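# Reseat brass ring parts and thread steel rod through them

## Task

The steel rod was released too soon, fell over and dragged the brass ring parts out of the nests in the steel block. Return each part to a nest, then leave the rod lying inside every part's small barrel, with its pointed end sticking out beyond the block's end.

## Robot and tools

Robot: two UR7e-style arms, left_arm and right_arm, each ending in a two-finger parallel gripper (50 mm fully open). The fingers point along the gripper's +z axis and close along its x axis. end_effector_position is the midpoint between the pads; fingertips sit 17.5 mm further out. A wrist camera block juts about 10 cm toward the gripper's -y side and turns with it.

Frames: the scene frame has its origin at table height between the arms, +z up, +x out over the table, left_arm on the +y side. Bases: left_arm at (+0.052, +0.462, +0.013) m, right_arm at (-0.008, -0.336, +0.013) m, both nearly unrotated. Each arm reports its hand pose, velocities and targets in its own base frame. Fixed cameras and the table use the scene frame. Every motion offset is taken along the axes of that arm's current Hand target, not the base.

Row layout (shared by execute_actions and move): 18 numbers, each in [-1, 1]. First 9 for left_arm: dx, dy, dz, rx, ry, rz, gripper position, force_limit, speed. Next 9 for right_arm in the same order. Both halves are always required. dx..rz are an offset from the Hand target as it was when the action or move began; 1.0 equals 0.6 m of travel or 180 degrees, and rx, ry, rz form a single rotation vector. Gripper position is absolute: +1 fully open, about -0.65 pads meet, -1 means close until blocked. force_limit: -1 about 20 N per pad, 0 about 102 N, +1 about 185 N. speed: -1 is 20 mm/s, 0 is 85, +1 is 150. An all-zero pose half re-asks for the current Hand target; to keep a gripper unchanged repeat its last three gripper numbers (a 0 is a real command).

execute_actions(actions, cameras): actions is a list of actions; each action is a table of up to 15 rows, one per 1/30 s step, and a short table repeats its last row. Every row in an action is an offset from that action's start pose, so sending the same offset again keeps moving further. An empty actions list returns the state plus all camera images. cameras: list of names, ["all"], [] or null.

move(target, speed, blend, stop_force, zero, blocking, cameras): straight-line paths toward target, one 18-number row or a list of up to 15 rows, all offsets from the same starting Hand targets. speed is m/s (0.002 to 3.6, default 0.25), one value or one per target. blend in m rounds corners in a list; 0 stops at each. stop_force in N (3 to 120) ends an arm's path when its wrist sensor feels that much push; useful for slow, gentle contact, unreliable while the gripper rotates, and should be left out when lifting away from something pressed on. zero (with stop_force) resets the force baseline first. blocking=false returns early but cannot combine with stop_force. Paths do not avoid obstacles or the other arm. The result adds a move: line: done, off_target, moving, held or fault, plus limits (paced = pose clipped, held = steps withheld).

wait(seconds 0 to 10), stop() to brake a running move, zoom_image(camera, region [x0,y0,x1,y1] pixels, at most 504 by 504) on the newest image, zero_wrist_force(arm), read_manual(section "licences"), finished_scene(scene = current scene number) which ends the scene irrevocably.

Cameras: cam_head_left, cam_head_right (fixed on a stand behind the arms), cam_left_wrist, cam_right_wrist, all 672x504.

Results: Hand target is the last commanded pose after clipping; the gripper often stops a bit short, and the next command re-requests it. object_status: 0 moving, 1 blocked while opening, 2 blocked while closing (a grip), 3 reached position or pads met (usually empty). Opening in mm is about (250 - position_measured) x 0.202. Wrist force and torque are in the gripper's own axes; a push reads as force from the surface into the arm. Joint torques include the arm's own weight. Motors heat when holding loads, reaching far or pressing; at 70 °C a MOTOR HOT line appears, and at 85 °C the arm is braked for 30 to 60 s.

Control notes: commanded orientation is clipped to within 32 degrees of the measured one each step; rotate in stages. Commands lag by roughly 0.09 or 0.17 to 0.22 s, and fast motions overshoot. Keep paths away from an arm's own base.

Avoid: any part or the rod leaving the table; dropping things from height or releasing them while moving; striking the block, table or the other arm; grippers closing on each other. Arms are stiff: commanding even slightly beyond a firm contact can trigger a fault. About 150 N of outside force, or joint contact torque at 142 N m (shoulder, elbow) or 26.6 N m (wrists), halts that arm for 10 s. Approach contacts slowly, grip with -1 and confirm object_status 2, centre stuck objects between the pads, and release only once things are at rest. Loose objects may occasionally be nudged by outside pushes, so check before finishing.

Each tool is called after "Call:" by a JSON object that holds its "fn" and its "kwargs", one argument or row to a line.

## Session

Call:
{"fn": "execute_actions", "kwargs": {
  "actions": []
}}

Scene clock: 0.00 s.
left_arm: end_effector_position=(+0.1051, +0.0759, +0.0911) position_measured=3 object_status=3 end_effector_quat_wxyz=(+0.570, +0.553, +0.495, -0.354) | right_arm: end_effector_position=(+0.0912, +0.2944, +0.2385) position_measured=3 object_status=3 end_effector_quat_wxyz=(-0.147, +0.723, -0.632, +0.238)
Joint positions: left_arm=[0.981 -1.276 2.398 -1.261 -2.33 1.759] | right_arm=[5.285 -1.109 -2.151 -1.857 1.163 -1.047]
Joint velocities: within noise
Joint torques (N m): no reading
Motor temperatures (°C): left_arm=[27 29 30 38 38 38] | right_arm=[31 34 28 37 41 38]
Wrist force (N): no reading
Wrist torque (N m): no reading
Wrist force, peak (N): no reading
Hand target: left_arm +0.1051, +0.0759, +0.0911; +0.570, +0.553, +0.495, -0.354 | right_arm +0.0912, +0.2944, +0.2385; -0.147, +0.723, -0.632, +0.238
Tool commands: left_gripper/position=+1.0 left_gripper/force_limit=+1.0 left_gripper/speed=+1.0 right_gripper/position=+1.0 right_gripper/force_limit=+1.0 right_gripper/speed=+1.0

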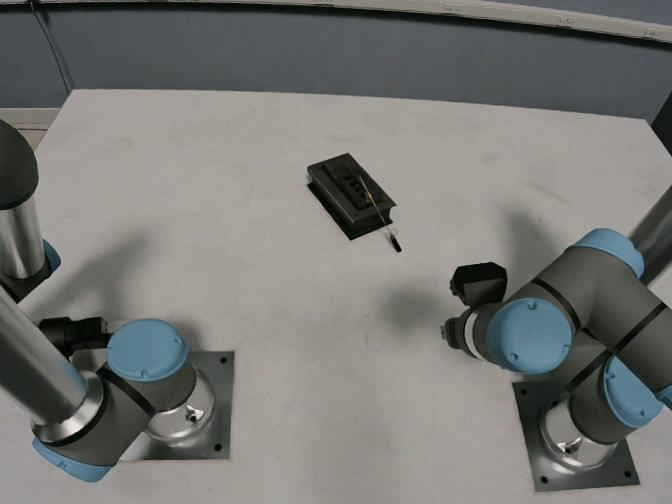

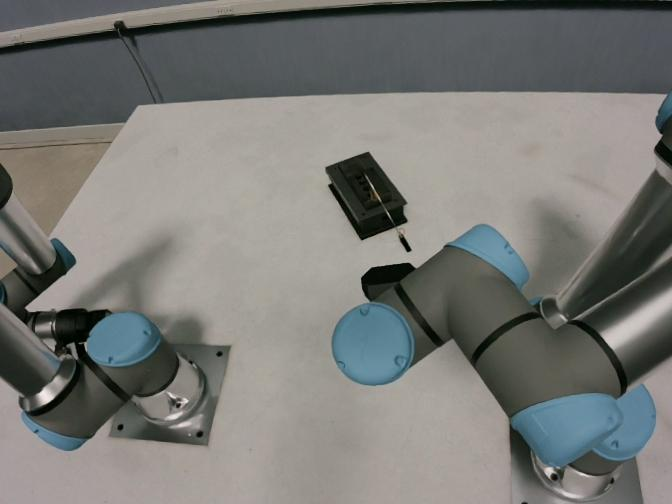

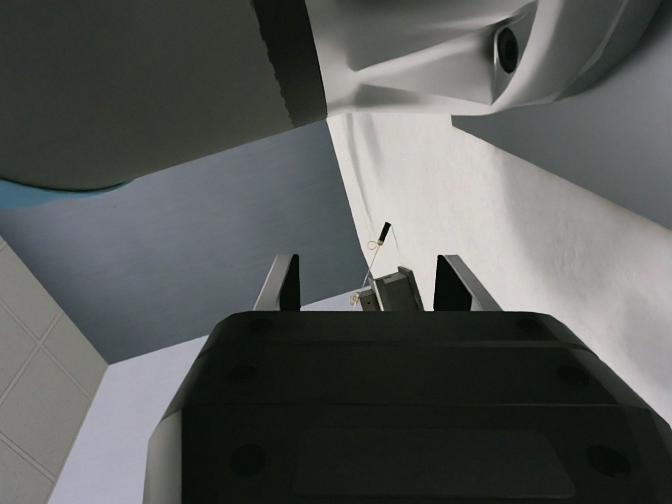

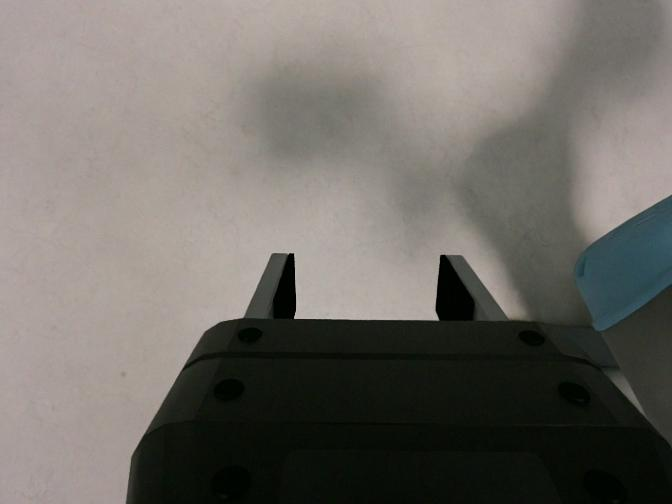

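Call:
{"fn": "zoom_image", "kwargs": {
  "camera": "cam_head_left",
  "region": [290, 140, 420, 270]
}}

Call:
{"fn": "zoom_image", "kwargs": {
  "camera": "cam_head_right",
  "region": [310, 140, 440, 270]
}}

Call:
{"fn": "zoom_image", "kwargs": {
  "camera": "cam_left_wrist",
  "region": [320, 200, 460, 330]
}}

Scaled by 3.877 from the camera's 672x504 image, which has a finer 960x720 frame.

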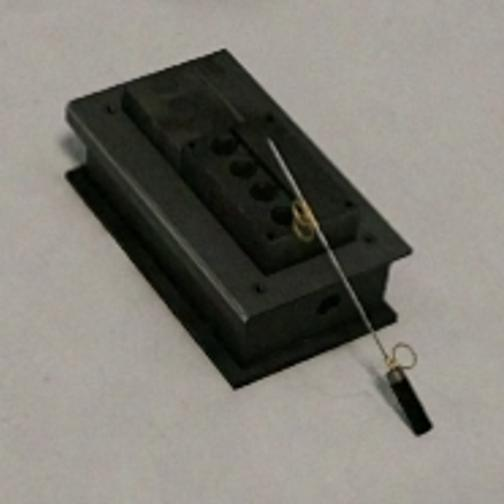

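Scaled by 3.877 from the camera's 672x504 image, which has a finer 960x720 frame.

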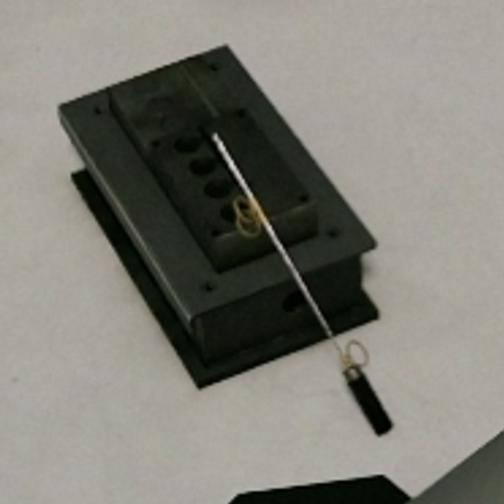

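Scaled by 3.600 from the camera's 672x504 image, which has a finer 960x720 frame.

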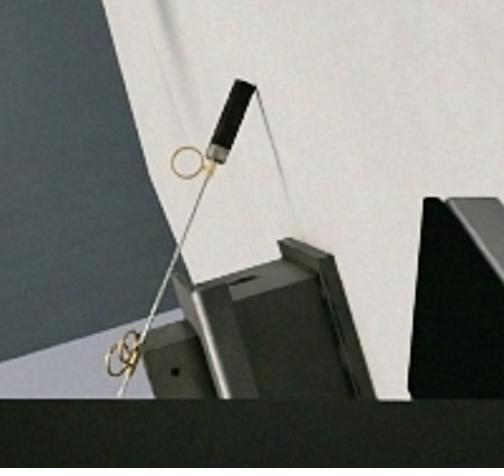

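Call:
{"fn": "move", "kwargs": {
  "target": [0,0,0,0,0,0,1,1,1,-0.2227,-0.5689,0.2815,0,0,0,1,1,1],
  "speed": 0.25,
  "cameras": ["all"]
}}

Scene clock: 54.73 s.
left_arm: end_effector_position=(+0.1051, +0.0759, +0.0911) position_measured=3 object_status=3 end_effector_quat_wxyz=(+0.570, +0.553, +0.495, -0.354) | right_arm: end_effector_position=(+0.4569, +0.4646, +0.2499) position_measured=3 object_status=3 end_effector_quat_wxyz=(-0.147, +0.723, -0.632, +0.238)
Joint positions: left_arm=[0.981 -1.276 2.398 -1.261 -2.33 1.759] | right_arm=[4.363 -1.797 -1.655 -1.145 1.014 -2.087]
Joint torques (N m): left_arm=[0.72 -21.62 -8.52 1.46 -0.17 -0.2] | right_arm=[-12.12 24.45 38.22 1.13 -0.11 -2.59]
Wrist force (N): left_arm=[0.1 -0.1 0.1] | right_arm=[0.3 0.3 0.0]
Wrist torque (N m): left_arm=[-0.02 -0.02 0.00] | right_arm=[-0.01 -0.06 0.06]
Wrist force, peak (N): left_arm=[-0.4 -0.3 -0.4] | right_arm=[0.6 1.7 -0.7]
Hand target: left_arm +0.1051, +0.0759, +0.0911; +0.570, +0.553, +0.495, -0.354 | right_arm +0.4570, +0.4647, +0.2499; -0.147, +0.723, -0.632, +0.238
Off the commanded pose: left_arm 0.000 m, 0 deg | right_arm 0.000 m, 0 deg.
move: done

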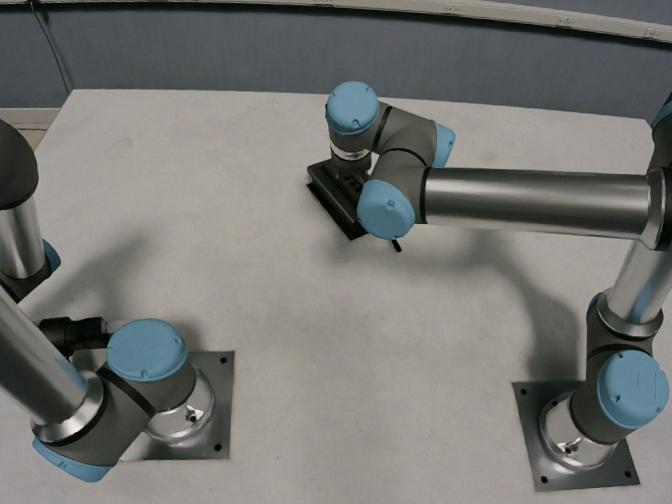

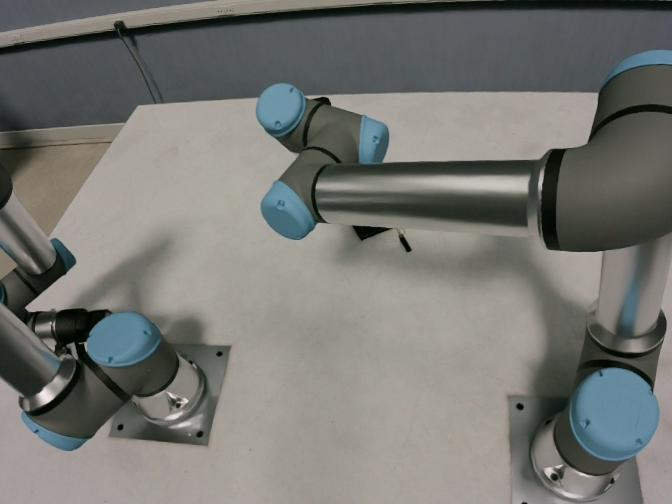

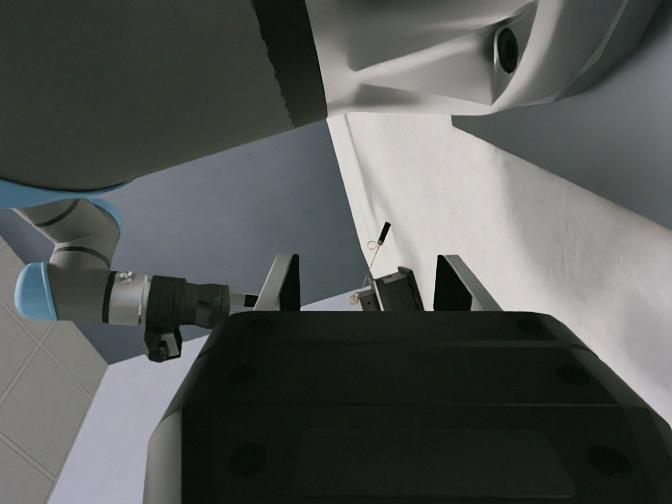

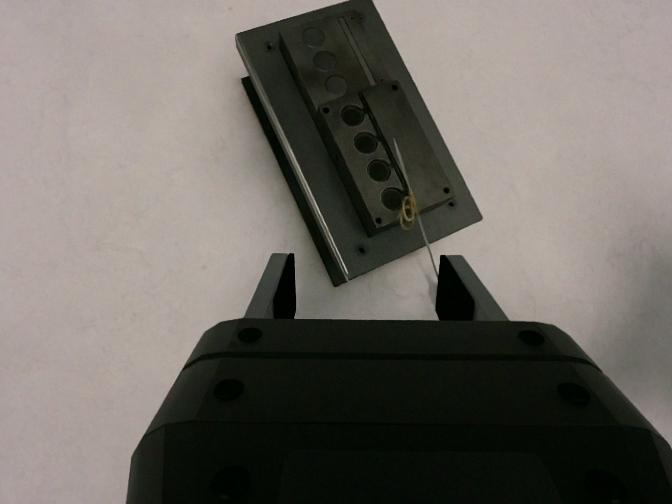

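Call:
{"fn": "zoom_image", "kwargs": {
  "camera": "cam_right_wrist",
  "region": [220, 0, 500, 300]
}}

Call:
{"fn": "zoom_image", "kwargs": {
  "camera": "cam_right_wrist",
  "region": [320, 60, 480, 240]
}}

Scaled by 1.680 from the camera's 672x504 image, which has a finer 960x720 frame.

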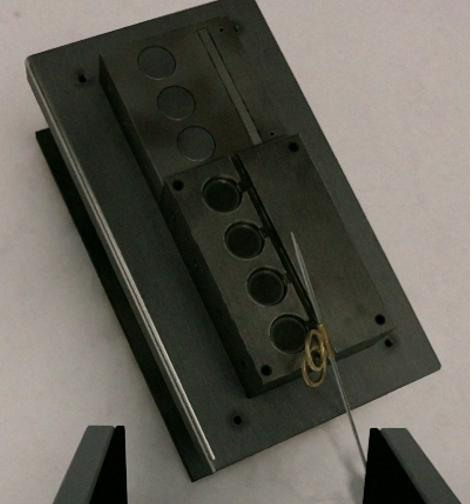

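Scaled by 2.800 from the camera's 672x504 image, which has a finer 960x720 frame.

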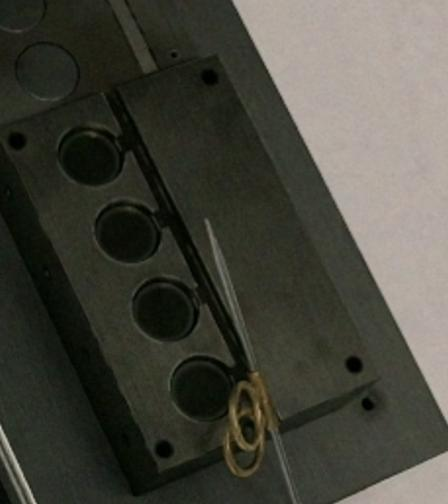

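Call:
{"fn": "zoom_image", "kwargs": {
  "camera": "cam_right_wrist",
  "region": [370, 120, 470, 290]
}}

Scaled by 2.965 from the camera's 672x504 image, which has a finer 960x720 frame.

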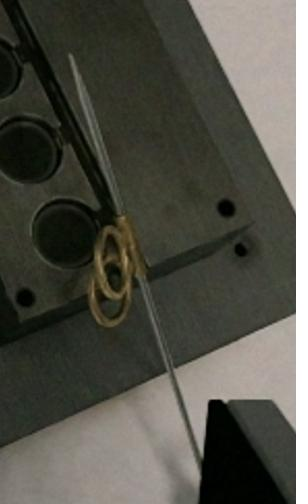

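Call:
{"fn": "move", "kwargs": {
  "target": [0,0,0,0,0,0,1,1,1,0.2218,0.1928,-0.0305,0,0,0,1,1,1],
  "speed": 0.25,
  "cameras": ["cam_right_wrist","cam_head_left","cam_head_right"]
}}

Call:
{"fn": "zoom_image", "kwargs": {
  "camera": "cam_right_wrist",
  "region": [280, 20, 460, 260]
}}

Scene clock: 93.07 s.
left_arm: end_effector_position=(+0.1051, +0.0759, +0.0911) position_measured=3 object_status=3 end_effector_quat_wxyz=(+0.570, +0.553, +0.495, -0.354) | right_arm: end_effector_position=(+0.3614, +0.3172, +0.2271) position_measured=3 object_status=3 end_effector_quat_wxyz=(-0.147, +0.723, -0.632, +0.238)
Joint positions: left_arm=[0.981 -1.276 2.398 -1.261 -2.33 1.759] | right_arm=[4.463 -1.379 -2.126 -1.156 1.006 -1.969]
Joint torques (N m): left_arm=[1.37 -21.59 -8.45 1.45 -0.17 -0.2] | right_arm=[13.74 25.14 17.96 1.07 -3.13 3.05]
Wrist force (N): left_arm=[-0.2 0.0 0.1] | right_arm=[-0.1 0.7 -0.1]
Wrist torque (N m): left_arm=[-0.01 0.02 0.00] | right_arm=[0.08 -0.03 -0.01]
Wrist force, peak (N): left_arm=[-0.1 -0.4 -0.4] | right_arm=[1.0 1.5 -0.2]
Hand target: left_arm +0.1051, +0.0759, +0.0911; +0.570, +0.553, +0.495, -0.354 | right_arm +0.3613, +0.3171, +0.2271; -0.147, +0.723, -0.632, +0.238
Off the commanded pose: left_arm 0.000 m, 0 deg | right_arm 0.000 m, 0 deg.
move: done
Images, in order (width x height): cam_head_left 672x504, cam_head_right 672x504, cam_right_wrist 672x504.

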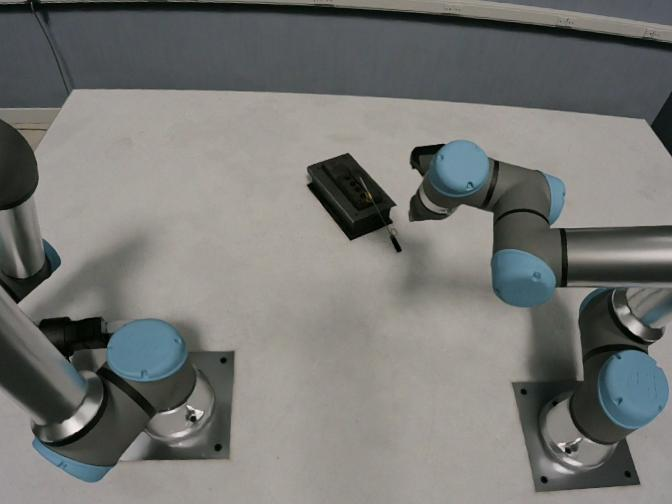

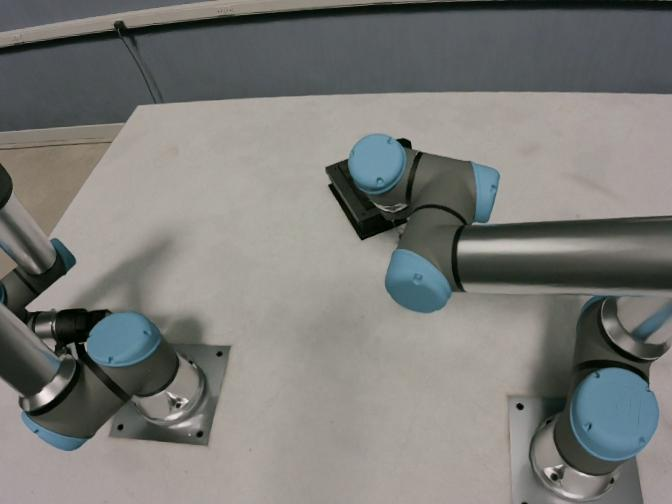

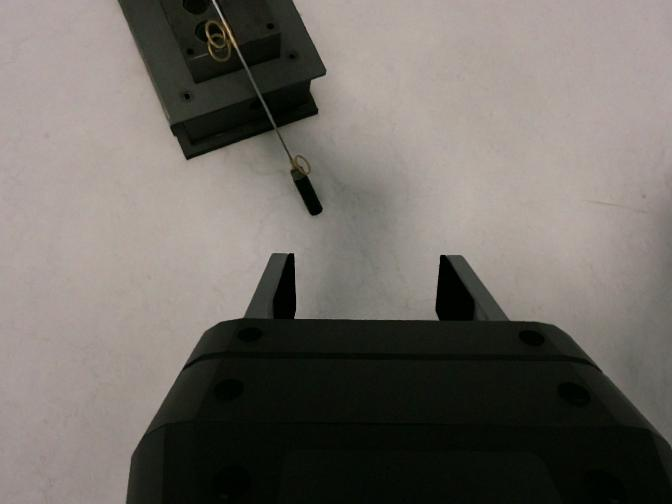

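Scaled by 2.100 from the camera's 672x504 image, which has a finer 960x720 frame.

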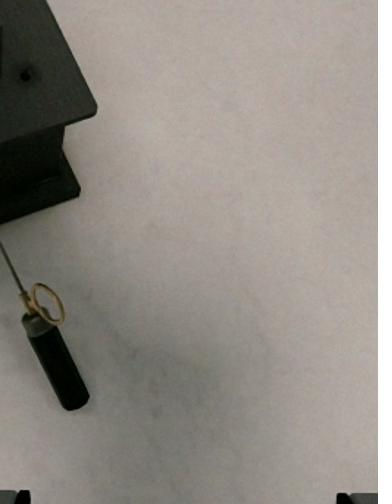

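Call:
{"fn": "zoom_image", "kwargs": {
  "camera": "cam_right_wrist",
  "region": [170, 0, 330, 120]
}}

Call:
{"fn": "zoom_image", "kwargs": {
  "camera": "cam_right_wrist",
  "region": [240, 100, 350, 230]
}}

Scaled by 3.150 from the camera's 672x504 image, which has a finer 960x720 frame.

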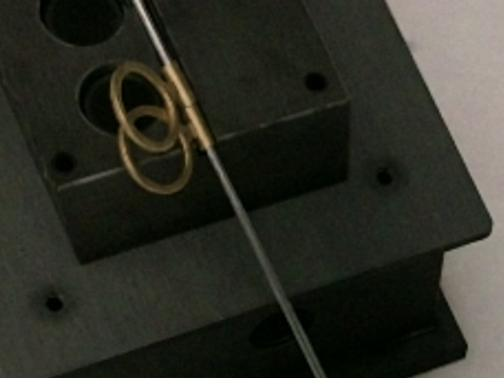

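Scaled by 3.877 from the camera's 672x504 image, which has a finer 960x720 frame.

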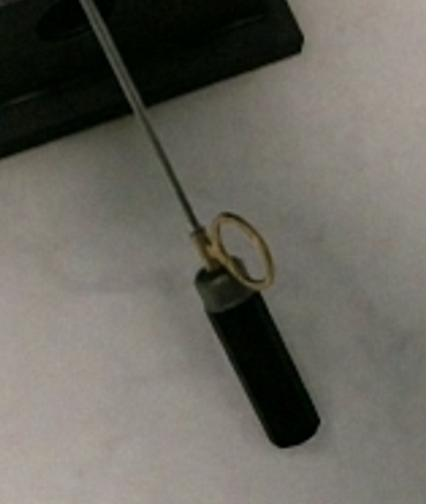

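Call:
{"fn": "move", "kwargs": {
  "target": [0,0,0,0,0,0,1,1,1,0.05835,0.0416,0.21385,0.06435,-0.16184,-0.14098,1,1,1],
  "speed": 0.3,
  "cameras": ["cam_right_wrist"]
}}

Call:
{"fn": "zoom_image", "kwargs": {
  "camera": "cam_right_wrist",
  "region": [260, 0, 440, 250]
}}

Scene clock: 327.83 s.
left_arm: end_effector_position=(+0.1051, +0.0759, +0.0911) position_measured=3 object_status=3 end_effector_quat_wxyz=(+0.570, +0.553, +0.495, -0.354) | right_arm: end_effector_position=(+0.4112, +0.2673, +0.1117) position_measured=3 object_status=3 end_effector_quat_wxyz=(-0.315, +0.860, -0.377, +0.138)
Joint positions: left_arm=[0.981 -1.276 2.398 -1.261 -2.33 1.759] | right_arm=[4.052 -1.636 -2.559 0.178 1.464 -3.015]
Joint torques (N m): left_arm=[2.08 -21.56 -8.37 1.46 -0.03 -0.23] | right_arm=[-13.71 6.41 7.41 5.7 1.1 -2.63]
Wrist force (N): left_arm=[-0.2 -0.1 -0.1] | right_arm=[0.8 1.5 -0.1]
Wrist torque (N m): left_arm=[-0.03 0.02 0.00] | right_arm=[0.17 -0.13 0.05]
Wrist force, peak (N): left_arm=[-0.5 0.0 -0.3] | right_arm=[0.8 2.0 0.0]
Hand target: left_arm +0.1051, +0.0759, +0.0911; +0.570, +0.553, +0.495, -0.354 | right_arm +0.4113, +0.2673, +0.1117; -0.315, +0.860, -0.377, +0.138
Off the commanded pose: left_arm 0.000 m, 0 deg | right_arm 0.000 m, 0 deg.
move: done
Images, in order (width x height): cam_right_wrist 672x504.

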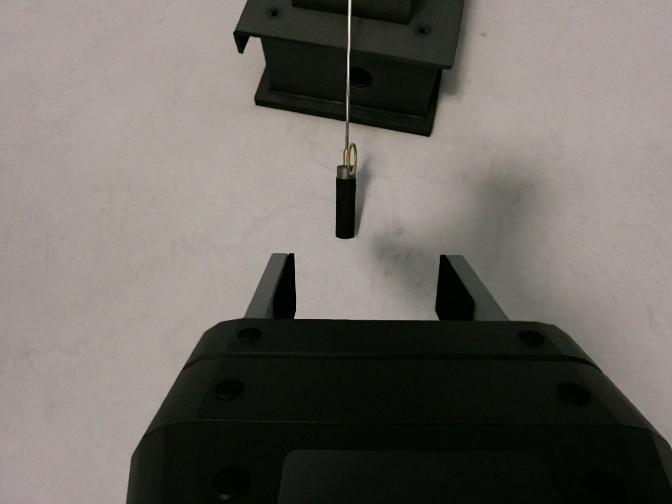

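Scaled by 2.016 from the camera's 672x504 image, which has a finer 960x720 frame.

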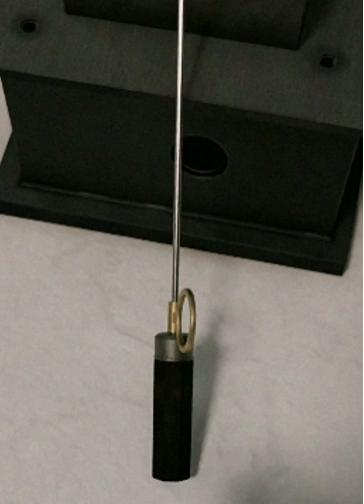

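Call:
{"fn": "move", "kwargs": {
  "target": [0,0,0,0,0,0,1,1,1,-0.0050,-0.0085,0.146,-0.0159,0,0.0064,1,1,1],
  "speed": 0.2,
  "cameras": ["cam_right_wrist","cam_left_wrist"]
}}

Call:
{"fn": "zoom_image", "kwargs": {
  "camera": "cam_right_wrist",
  "region": [270, 120, 450, 320]
}}

Call:
{"fn": "zoom_image", "kwargs": {
  "camera": "cam_left_wrist",
  "region": [330, 190, 460, 320]
}}

Scene clock: 354.23 s.
left_arm: end_effector_position=(+0.1051, +0.0759, +0.0911) position_measured=3 object_status=3 end_effector_quat_wxyz=(+0.570, +0.553, +0.495, -0.354) | right_arm: end_effector_position=(+0.4536, +0.3105, +0.0481) position_measured=3 object_status=3 end_effector_quat_wxyz=(-0.295, +0.864, -0.388, +0.125)
Joint positions: left_arm=[0.981 -1.276 2.398 -1.261 -2.33 1.759] | right_arm=[4.028 -1.934 -2.41 0.279 1.486 -3.009]
Joint torques (N m): left_arm=[3.17 -21.55 -8.21 1.48 -0.17 -0.41] | right_arm=[-12.76 17.26 23.9 5.88 1.23 -2.65]
Wrist force (N): left_arm=[-0.1 -0.1 0.0] | right_arm=[1.1 0.8 0.0]
Wrist torque (N m): left_arm=[-0.02 0.01 0.00] | right_arm=[0.07 -0.13 0.00]
Wrist force, peak (N): left_arm=[-0.4 -0.1 -0.3] | right_arm=[0.6 1.5 -1.6]
Hand target: left_arm +0.1051, +0.0759, +0.0911; +0.570, +0.553, +0.495, -0.354 | right_arm +0.4537, +0.3105, +0.0481; -0.295, +0.864, -0.388, +0.125
Off the commanded pose: left_arm 0.000 m, 0 deg | right_arm 0.000 m, 0 deg.
move: done
Images, in order (width x height): cam_left_wrist 672x504, cam_right_wrist 672x504.

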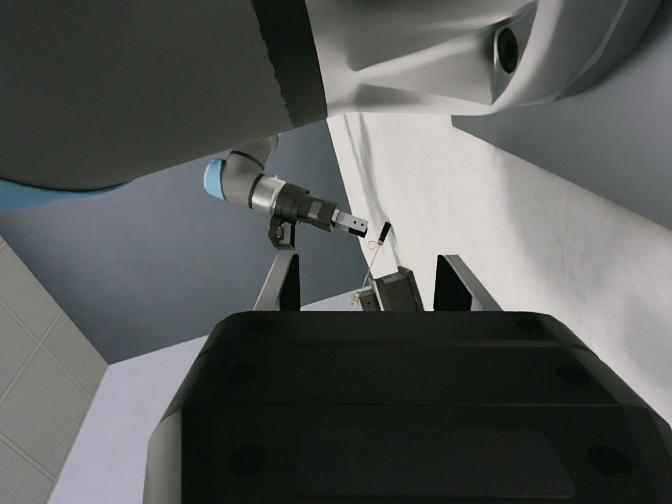

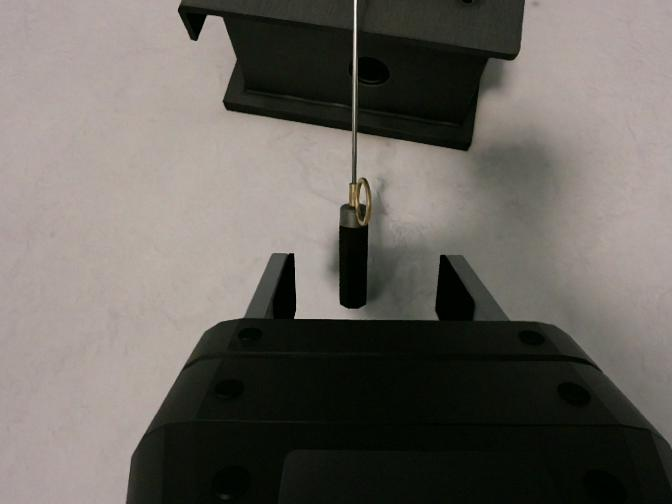

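Scaled by 2.520 from the camera's 672x504 image, which has a finer 960x720 frame.

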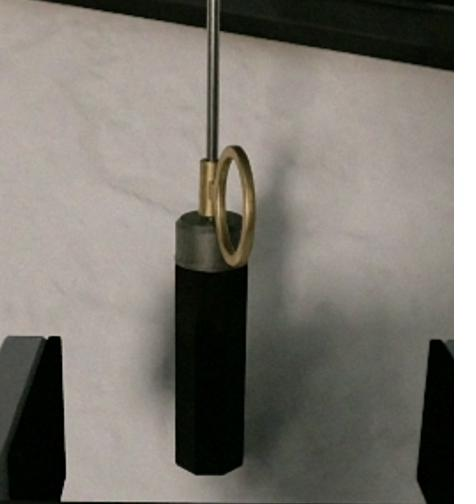

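Scaled by 3.877 from the camera's 672x504 image, which has a finer 960x720 frame.

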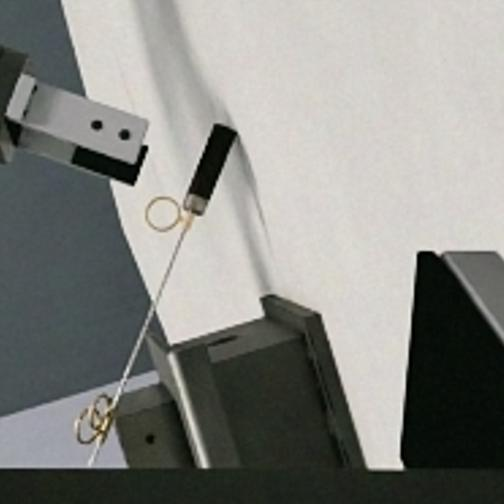

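Call:
{"fn": "move", "kwargs": {
  "target": [0,0,0,0,0,0,1,1,1,-0.0023,-0.0012,0.0515,0,0,0,1,1,1],
  "speed": 0.06,
  "stop_force": 12,
  "cameras": ["cam_right_wrist","cam_left_wrist"]
}}

Call:
{"fn": "zoom_image", "kwargs": {
  "camera": "cam_right_wrist",
  "region": [270, 180, 450, 330]
}}

Call:
{"fn": "zoom_image", "kwargs": {
  "camera": "cam_left_wrist",
  "region": [330, 190, 460, 320]
}}

Scene clock: 375.13 s.
left_arm: end_effector_position=(+0.1051, +0.0759, +0.0911) position_measured=3 object_status=3 end_effector_quat_wxyz=(+0.570, +0.553, +0.495, -0.354) | right_arm: end_effector_position=(+0.4669, +0.3247, +0.0240) position_measured=3 object_status=3 end_effector_quat_wxyz=(-0.295, +0.864, -0.388, +0.125)
Joint positions: left_arm=[0.981 -1.276 2.398 -1.261 -2.33 1.759] | right_arm=[4.025 -2.035 -2.362 0.332 1.488 -3.012]
Joint torques (N m): left_arm=[3.04 -21.4 -8.26 1.55 -0.13 -0.56] | right_arm=[-12.97 20.23 22.92 6 1.26 -2.56]
Wrist force (N): left_arm=[-0.1 0.0 0.0] | right_arm=[0.5 1.1 -0.1]
Wrist torque (N m): left_arm=[0.00 0.01 0.00] | right_arm=[0.11 -0.06 0.02]
Wrist force, peak (N): left_arm=[-0.2 0.2 -0.4] | right_arm=[1.1 1.0 -0.1]
Hand target: left_arm +0.1051, +0.0759, +0.0911; +0.570, +0.553, +0.495, -0.354 | right_arm +0.4669, +0.3247, +0.0240; -0.295, +0.864, -0.388, +0.125
Off the commanded pose: left_arm 0.000 m, 0 deg | right_arm 0.000 m, 0 deg.
move: done
Images, in order (width x height): cam_left_wrist 672x504, cam_right_wrist 672x504.

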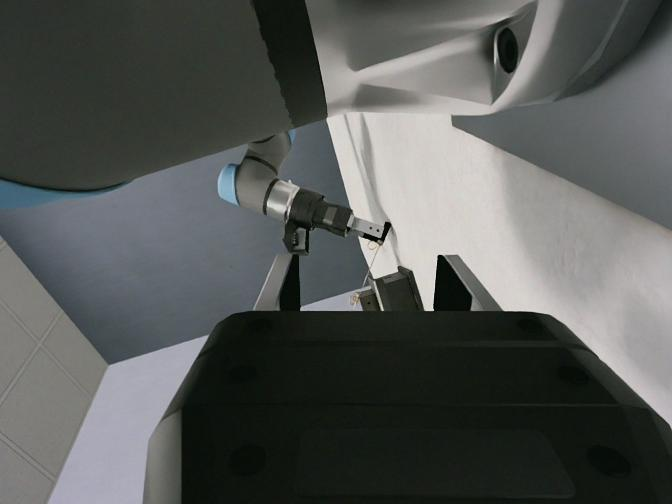

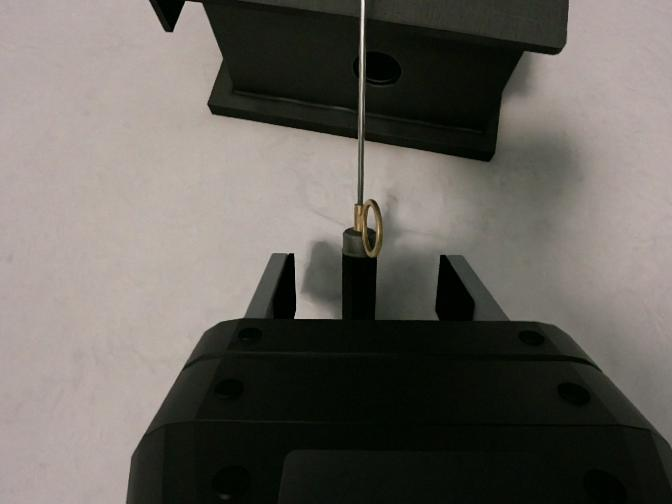

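Scaled by 2.800 from the camera's 672x504 image, which has a finer 960x720 frame.

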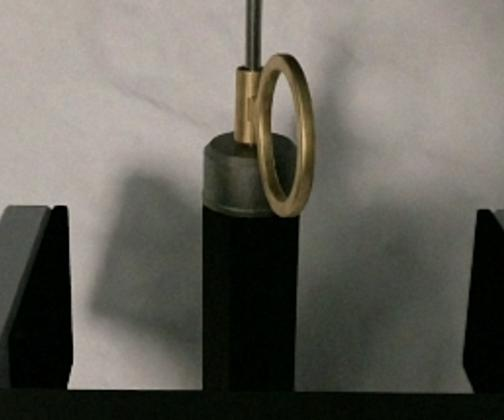

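Scaled by 3.877 from the camera's 672x504 image, which has a finer 960x720 frame.

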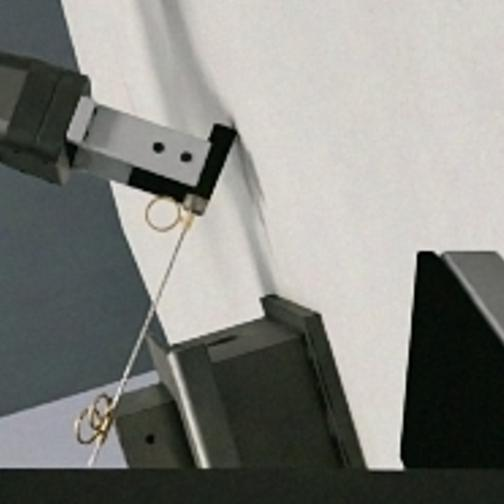

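Call:
{"fn": "move", "kwargs": {
  "target": [0,0,0,0,0,0,1,1,1,-0.0012,0,0.0122,0,0,0,1,1,1],
  "speed": 0.03,
  "stop_force": 10,
  "cameras": ["cam_left_wrist","cam_right_wrist"]
}}

Call:
{"fn": "zoom_image", "kwargs": {
  "camera": "cam_left_wrist",
  "region": [330, 190, 460, 320]
}}

Call:
{"fn": "zoom_image", "kwargs": {
  "camera": "cam_right_wrist",
  "region": [270, 180, 450, 330]
}}

Scene clock: 397.47 s.
left_arm: end_effector_position=(+0.1051, +0.0759, +0.0911) position_measured=3 object_status=3 end_effector_quat_wxyz=(+0.570, +0.553, +0.495, -0.354) | right_arm: end_effector_position=(+0.4697, +0.3282, +0.0181) position_measured=3 object_status=3 end_effector_quat_wxyz=(-0.295, +0.864, -0.388, +0.125)
Joint positions: left_arm=[0.981 -1.276 2.398 -1.261 -2.33 1.759] | right_arm=[4.025 -2.058 -2.35 0.343 1.487 -3.012]
Joint torques (N m): left_arm=[3.4 -21.56 -8.65 1.53 -0.06 -0.65] | right_arm=[14.29 20.79 22.84 5.92 -1.66 2.98]
Wrist force (N): left_arm=[0.1 -0.1 0.0] | right_arm=[0.9 1.1 -0.1]
Wrist torque (N m): left_arm=[-0.01 -0.01 0.00] | right_arm=[0.10 -0.13 0.01]
Wrist force, peak (N): left_arm=[-0.5 -0.4 0.0] | right_arm=[1.0 1.2 -0.1]
Hand target: left_arm +0.1051, +0.0759, +0.0911; +0.570, +0.553, +0.495, -0.354 | right_arm +0.4697, +0.3282, +0.0181; -0.295, +0.864, -0.388, +0.125
Off the commanded pose: left_arm 0.000 m, 0 deg | right_arm 0.000 m, 0 deg.
move: done
Images, in order (width x height): cam_left_wrist 672x504, cam_right_wrist 672x504.

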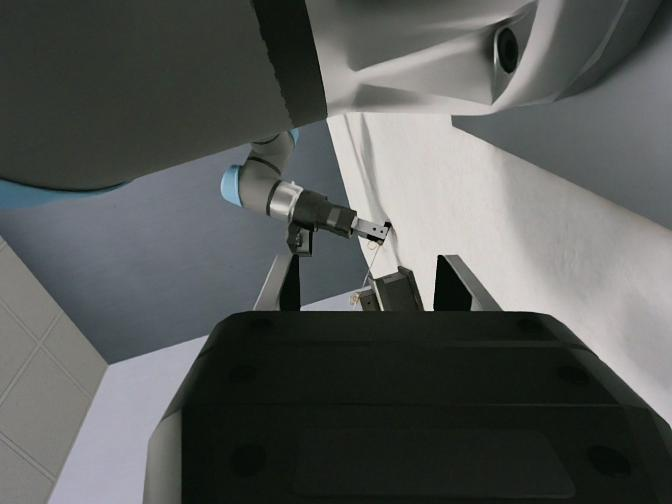

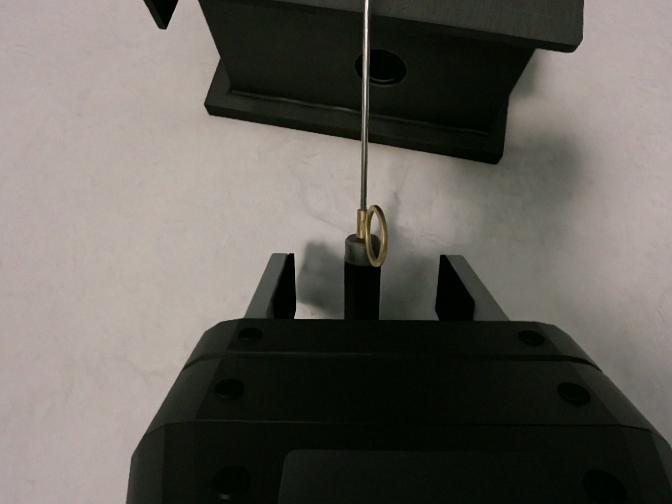

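Scaled by 3.877 from the camera's 672x504 image, which has a finer 960x720 frame.

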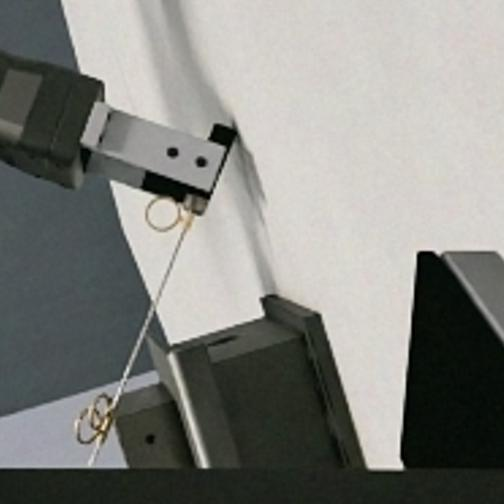

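Scaled by 2.800 from the camera's 672x504 image, which has a finer 960x720 frame.

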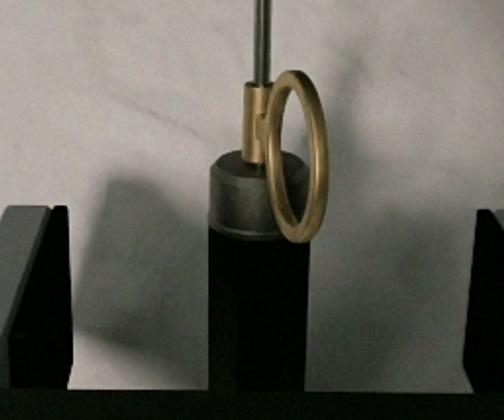

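Call:
{"fn": "execute_actions", "kwargs": {
  "actions": [
    [[0,0,0,0,0,0,1,1,1,0,0,0,0,0,0,-1,-0.4,-0.8]]
  ],
  "cameras": ["cam_left_wrist","cam_right_wrist"]
}}

Call:
{"fn": "zoom_image", "kwargs": {
  "camera": "cam_right_wrist",
  "region": [270, 180, 450, 330]
}}

Scene clock: 403.67 s.
left_arm: end_effector_position=(+0.1051, +0.0759, +0.0911) position_measured=3 object_status=3 end_effector_quat_wxyz=(+0.570, +0.553, +0.495, -0.354) | right_arm: end_effector_position=(+0.4697, +0.3282, +0.0181) position_measured=195 object_status=2 end_effector_quat_wxyz=(-0.295, +0.864, -0.388, +0.125)
Joint positions: left_arm=[0.981 -1.276 2.398 -1.261 -2.33 1.759] | right_arm=[4.025 -2.058 -2.35 0.343 1.487 -3.012]
Joint torques (N m): left_arm=[4.3 -21.52 -8.7 1.57 -0.13 -0.71] | right_arm=[9.13 21.07 21.38 5.73 -1.56 3.03]
Wrist force (N): left_arm=[-0.2 0.0 -0.1] | right_arm=[-3.5 0.8 -0.3]
Wrist torque (N m): left_arm=[0.00 0.03 0.00] | right_arm=[0.09 -0.20 -0.54]
Wrist force, peak (N): left_arm=[-0.4 -0.1 -0.5] | right_arm=[-4.0 0.6 -0.7]
Hand target: left_arm +0.1051, +0.0759, +0.0911; +0.570, +0.553, +0.495, -0.354 | right_arm +0.4697, +0.3282, +0.0181; -0.295, +0.864, -0.388, +0.125
Off the commanded pose: left_arm 0.000 m, 0 deg | right_arm 0.000 m, 0 deg.
Images, in order (width x height): cam_left_wrist 672x504, cam_right_wrist 672x504.

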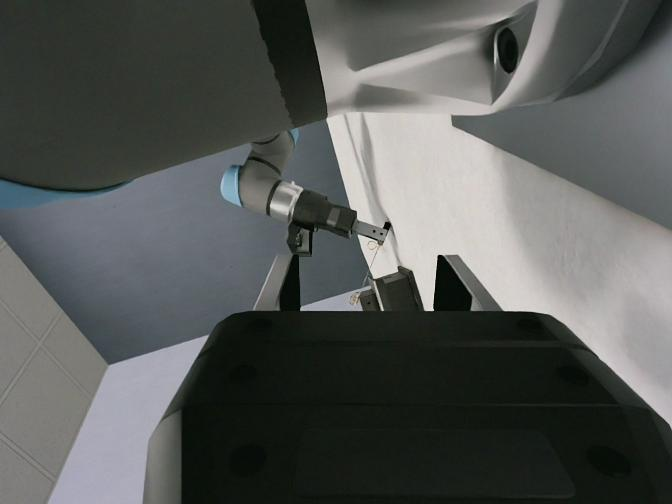

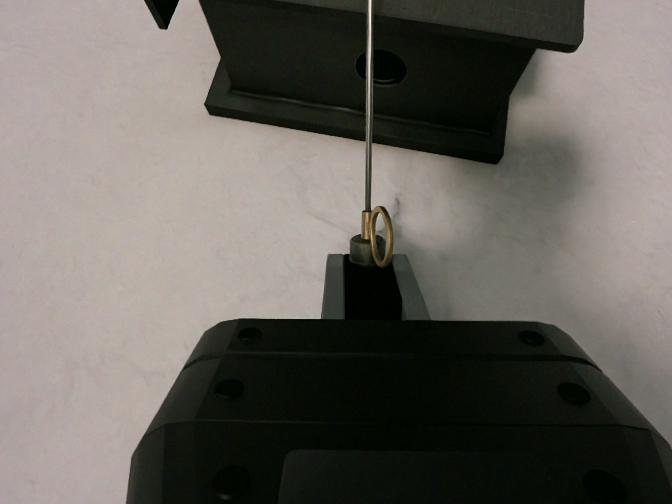

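Scaled by 2.800 from the camera's 672x504 image, which has a finer 960x720 frame.

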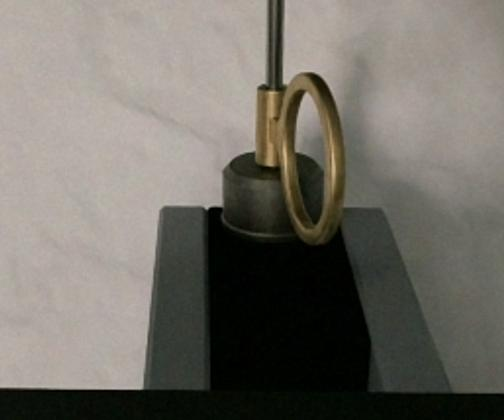

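Call:
{"fn": "move", "kwargs": {
  "target": [0,0,0,0,0,0,1,1,1,-0.0013,0,0,0,0,0,-1,-0.4,-0.8],
  "speed": 0.02
}}

Scene clock: 436.23 s.
left_arm: end_effector_position=(+0.1051, +0.0759, +0.0911) position_measured=3 object_status=3 end_effector_quat_wxyz=(+0.570, +0.553, +0.495, -0.354) | right_arm: end_effector_position=(+0.4692, +0.3287, +0.0181) position_measured=195 object_status=2 end_effector_quat_wxyz=(-0.295, +0.864, -0.388, +0.125)
Joint positions: left_arm=[0.981 -1.276 2.398 -1.261 -2.33 1.759] | right_arm=[4.027 -2.058 -2.351 0.343 1.486 -3.01]
Joint torques (N m): left_arm=[5.08 -21.16 -8.71 1.48 0 -0.7] | right_arm=[12.95 39.3 1.2 5.25 -2.36 3.35]
Wrist force (N): left_arm=[-0.1 -0.1 0.0] | right_arm=[-0.7 -0.5 -2.2]
Wrist torque (N m): left_arm=[-0.01 0.02 0.01] | right_arm=[0.08 -0.14 -0.34]
Wrist force, peak (N): left_arm=[-0.4 0.0 -0.2] | right_arm=[-4.4 0.2 -0.7]
Hand target: left_arm +0.1051, +0.0759, +0.0911; +0.570, +0.553, +0.495, -0.354 | right_arm +0.4692, +0.3288, +0.0182; -0.295, +0.864, -0.388, +0.125
Off the commanded pose: left_arm 0.000 m, 0 deg | right_arm 0.000 m, 0 deg.
move: done

Call:
{"fn": "move", "kwargs": {
  "target": [0,0,0,0,0,0,1,1,1,0,-0.0021,-0.0175,-0.0278,0,0,-1,-0.4,-0.8],
  "speed": 0.04,
  "cameras": ["cam_left_wrist","cam_right_wrist"]
}}

Call:
{"fn": "zoom_image", "kwargs": {
  "camera": "cam_left_wrist",
  "region": [330, 190, 460, 320]
}}

Scene clock: 441.50 s.
left_arm: end_effector_position=(+0.1051, +0.0759, +0.0911) position_measured=3 object_status=3 end_effector_quat_wxyz=(+0.570, +0.553, +0.495, -0.354) | right_arm: end_effector_position=(+0.4653, +0.3251, +0.0272) position_measured=195 object_status=2 end_effector_quat_wxyz=(-0.257, +0.876, -0.394, +0.108)
Joint positions: left_arm=[0.981 -1.276 2.398 -1.261 -2.33 1.759] | right_arm=[4.021 -1.979 -2.323 0.15 1.501 -3.008]
Joint torques (N m): left_arm=[5.31 -21.65 -8.46 1.51 0.04 -0.83] | right_arm=[-14.81 40.74 24.94 1.46 0.34 3.43]
Wrist force (N): left_arm=[0.0 0.3 -0.1] | right_arm=[-2.4 0.3 0.1]
Wrist torque (N m): left_arm=[0.06 -0.01 0.00] | right_arm=[0.10 -0.11 -0.41]
Wrist force, peak (N): left_arm=[-0.6 0.0 0.2] | right_arm=[-0.9 -1.4 -2.5]
Hand target: left_arm +0.1051, +0.0759, +0.0911; +0.570, +0.553, +0.495, -0.354 | right_arm +0.4653, +0.3251, +0.0273; -0.257, +0.876, -0.394, +0.108
Off the commanded pose: left_arm 0.000 m, 0 deg | right_arm 0.000 m, 0 deg.
move: done
Images, in order (width x height): cam_left_wrist 672x504, cam_right_wrist 672x504.

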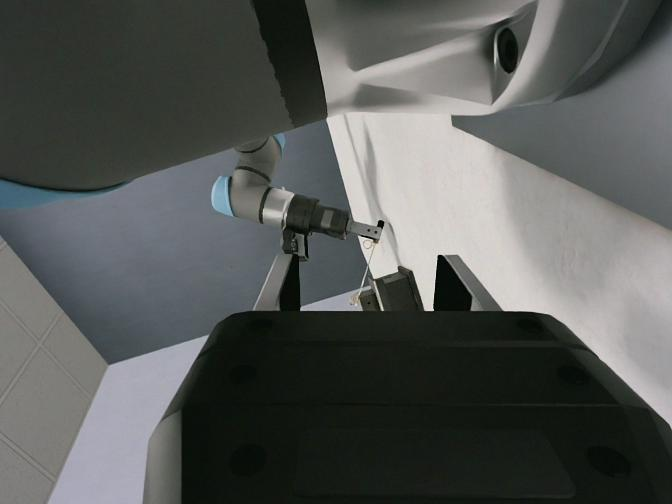

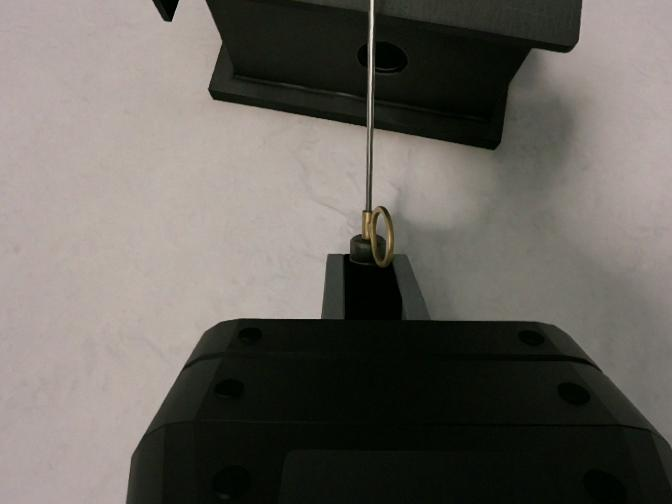

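Scaled by 3.877 from the camera's 672x504 image, which has a finer 960x720 frame.

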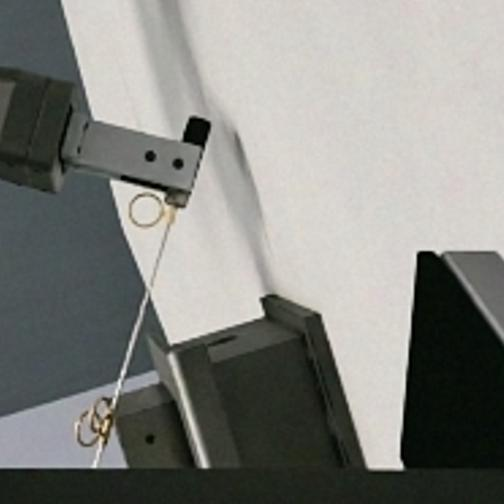

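Call:
{"fn": "move", "kwargs": {
  "target": [0,0,0,0,0,0,1,1,1,-0.00974,-0.00584,-0.0352,-0.05533,0.00892,0.01409,-1,-0.4,-0.8],
  "speed": 0.05,
  "cameras": ["cam_left_wrist","cam_right_wrist"]
}}

Call:
{"fn": "zoom_image", "kwargs": {
  "camera": "cam_left_wrist",
  "region": [330, 190, 460, 320]
}}

Scene clock: 452.83 s.
left_arm: end_effector_position=(+0.1051, +0.0759, +0.0911) position_measured=3 object_status=3 end_effector_quat_wxyz=(+0.570, +0.553, +0.495, -0.354) | right_arm: end_effector_position=(+0.4553, +0.3237, +0.0470) position_measured=195 object_status=2 end_effector_quat_wxyz=(-0.177, +0.885, -0.424, +0.080)
Joint positions: left_arm=[0.981 -1.276 2.398 -1.261 -2.33 1.759] | right_arm=[4.037 -1.862 -2.235 -0.232 1.496 -2.937]
Joint torques (N m): left_arm=[6.23 -21.55 -8.54 1.61 0 -1.01] | right_arm=[12.08 39.49 28.06 1.36 0.56 3.43]
Wrist force (N): left_arm=[-0.4 -0.1 -0.3] | right_arm=[-1.8 -1.5 0.7]
Wrist torque (N m): left_arm=[-0.01 0.05 0.00] | right_arm=[-0.01 -0.15 -0.38]
Wrist force, peak (N): left_arm=[-0.4 -0.4 -0.3] | right_arm=[-2.7 -1.8 0.3]
Hand target: left_arm +0.1051, +0.0759, +0.0911; +0.570, +0.553, +0.495, -0.354 | right_arm +0.4553, +0.3237, +0.0471; -0.176, +0.885, -0.424, +0.080
Off the commanded pose: left_arm 0.000 m, 0 deg | right_arm 0.000 m, 0 deg.
move: done
Images, in order (width x height): cam_left_wrist 672x504, cam_right_wrist 672x504.

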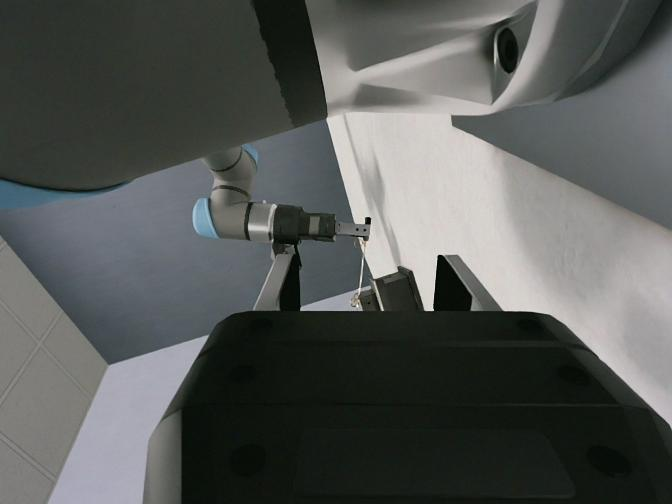

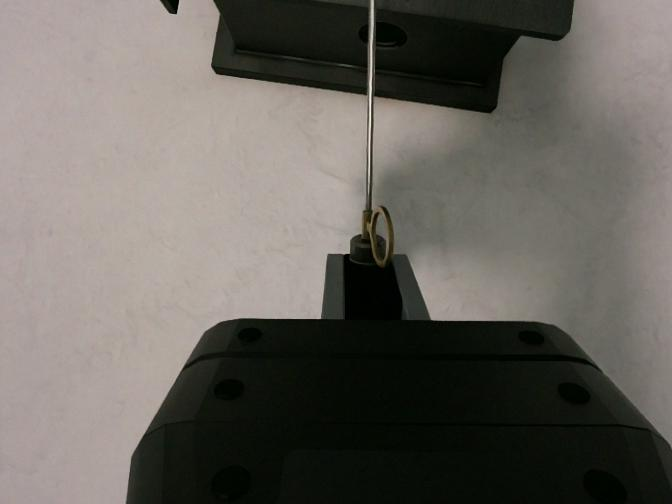

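Scaled by 3.877 from the camera's 672x504 image, which has a finer 960x720 frame.

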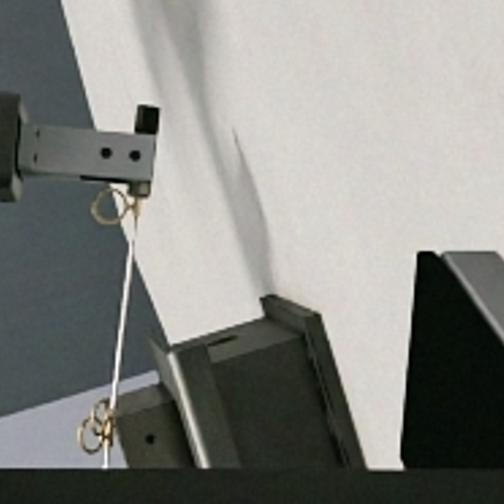

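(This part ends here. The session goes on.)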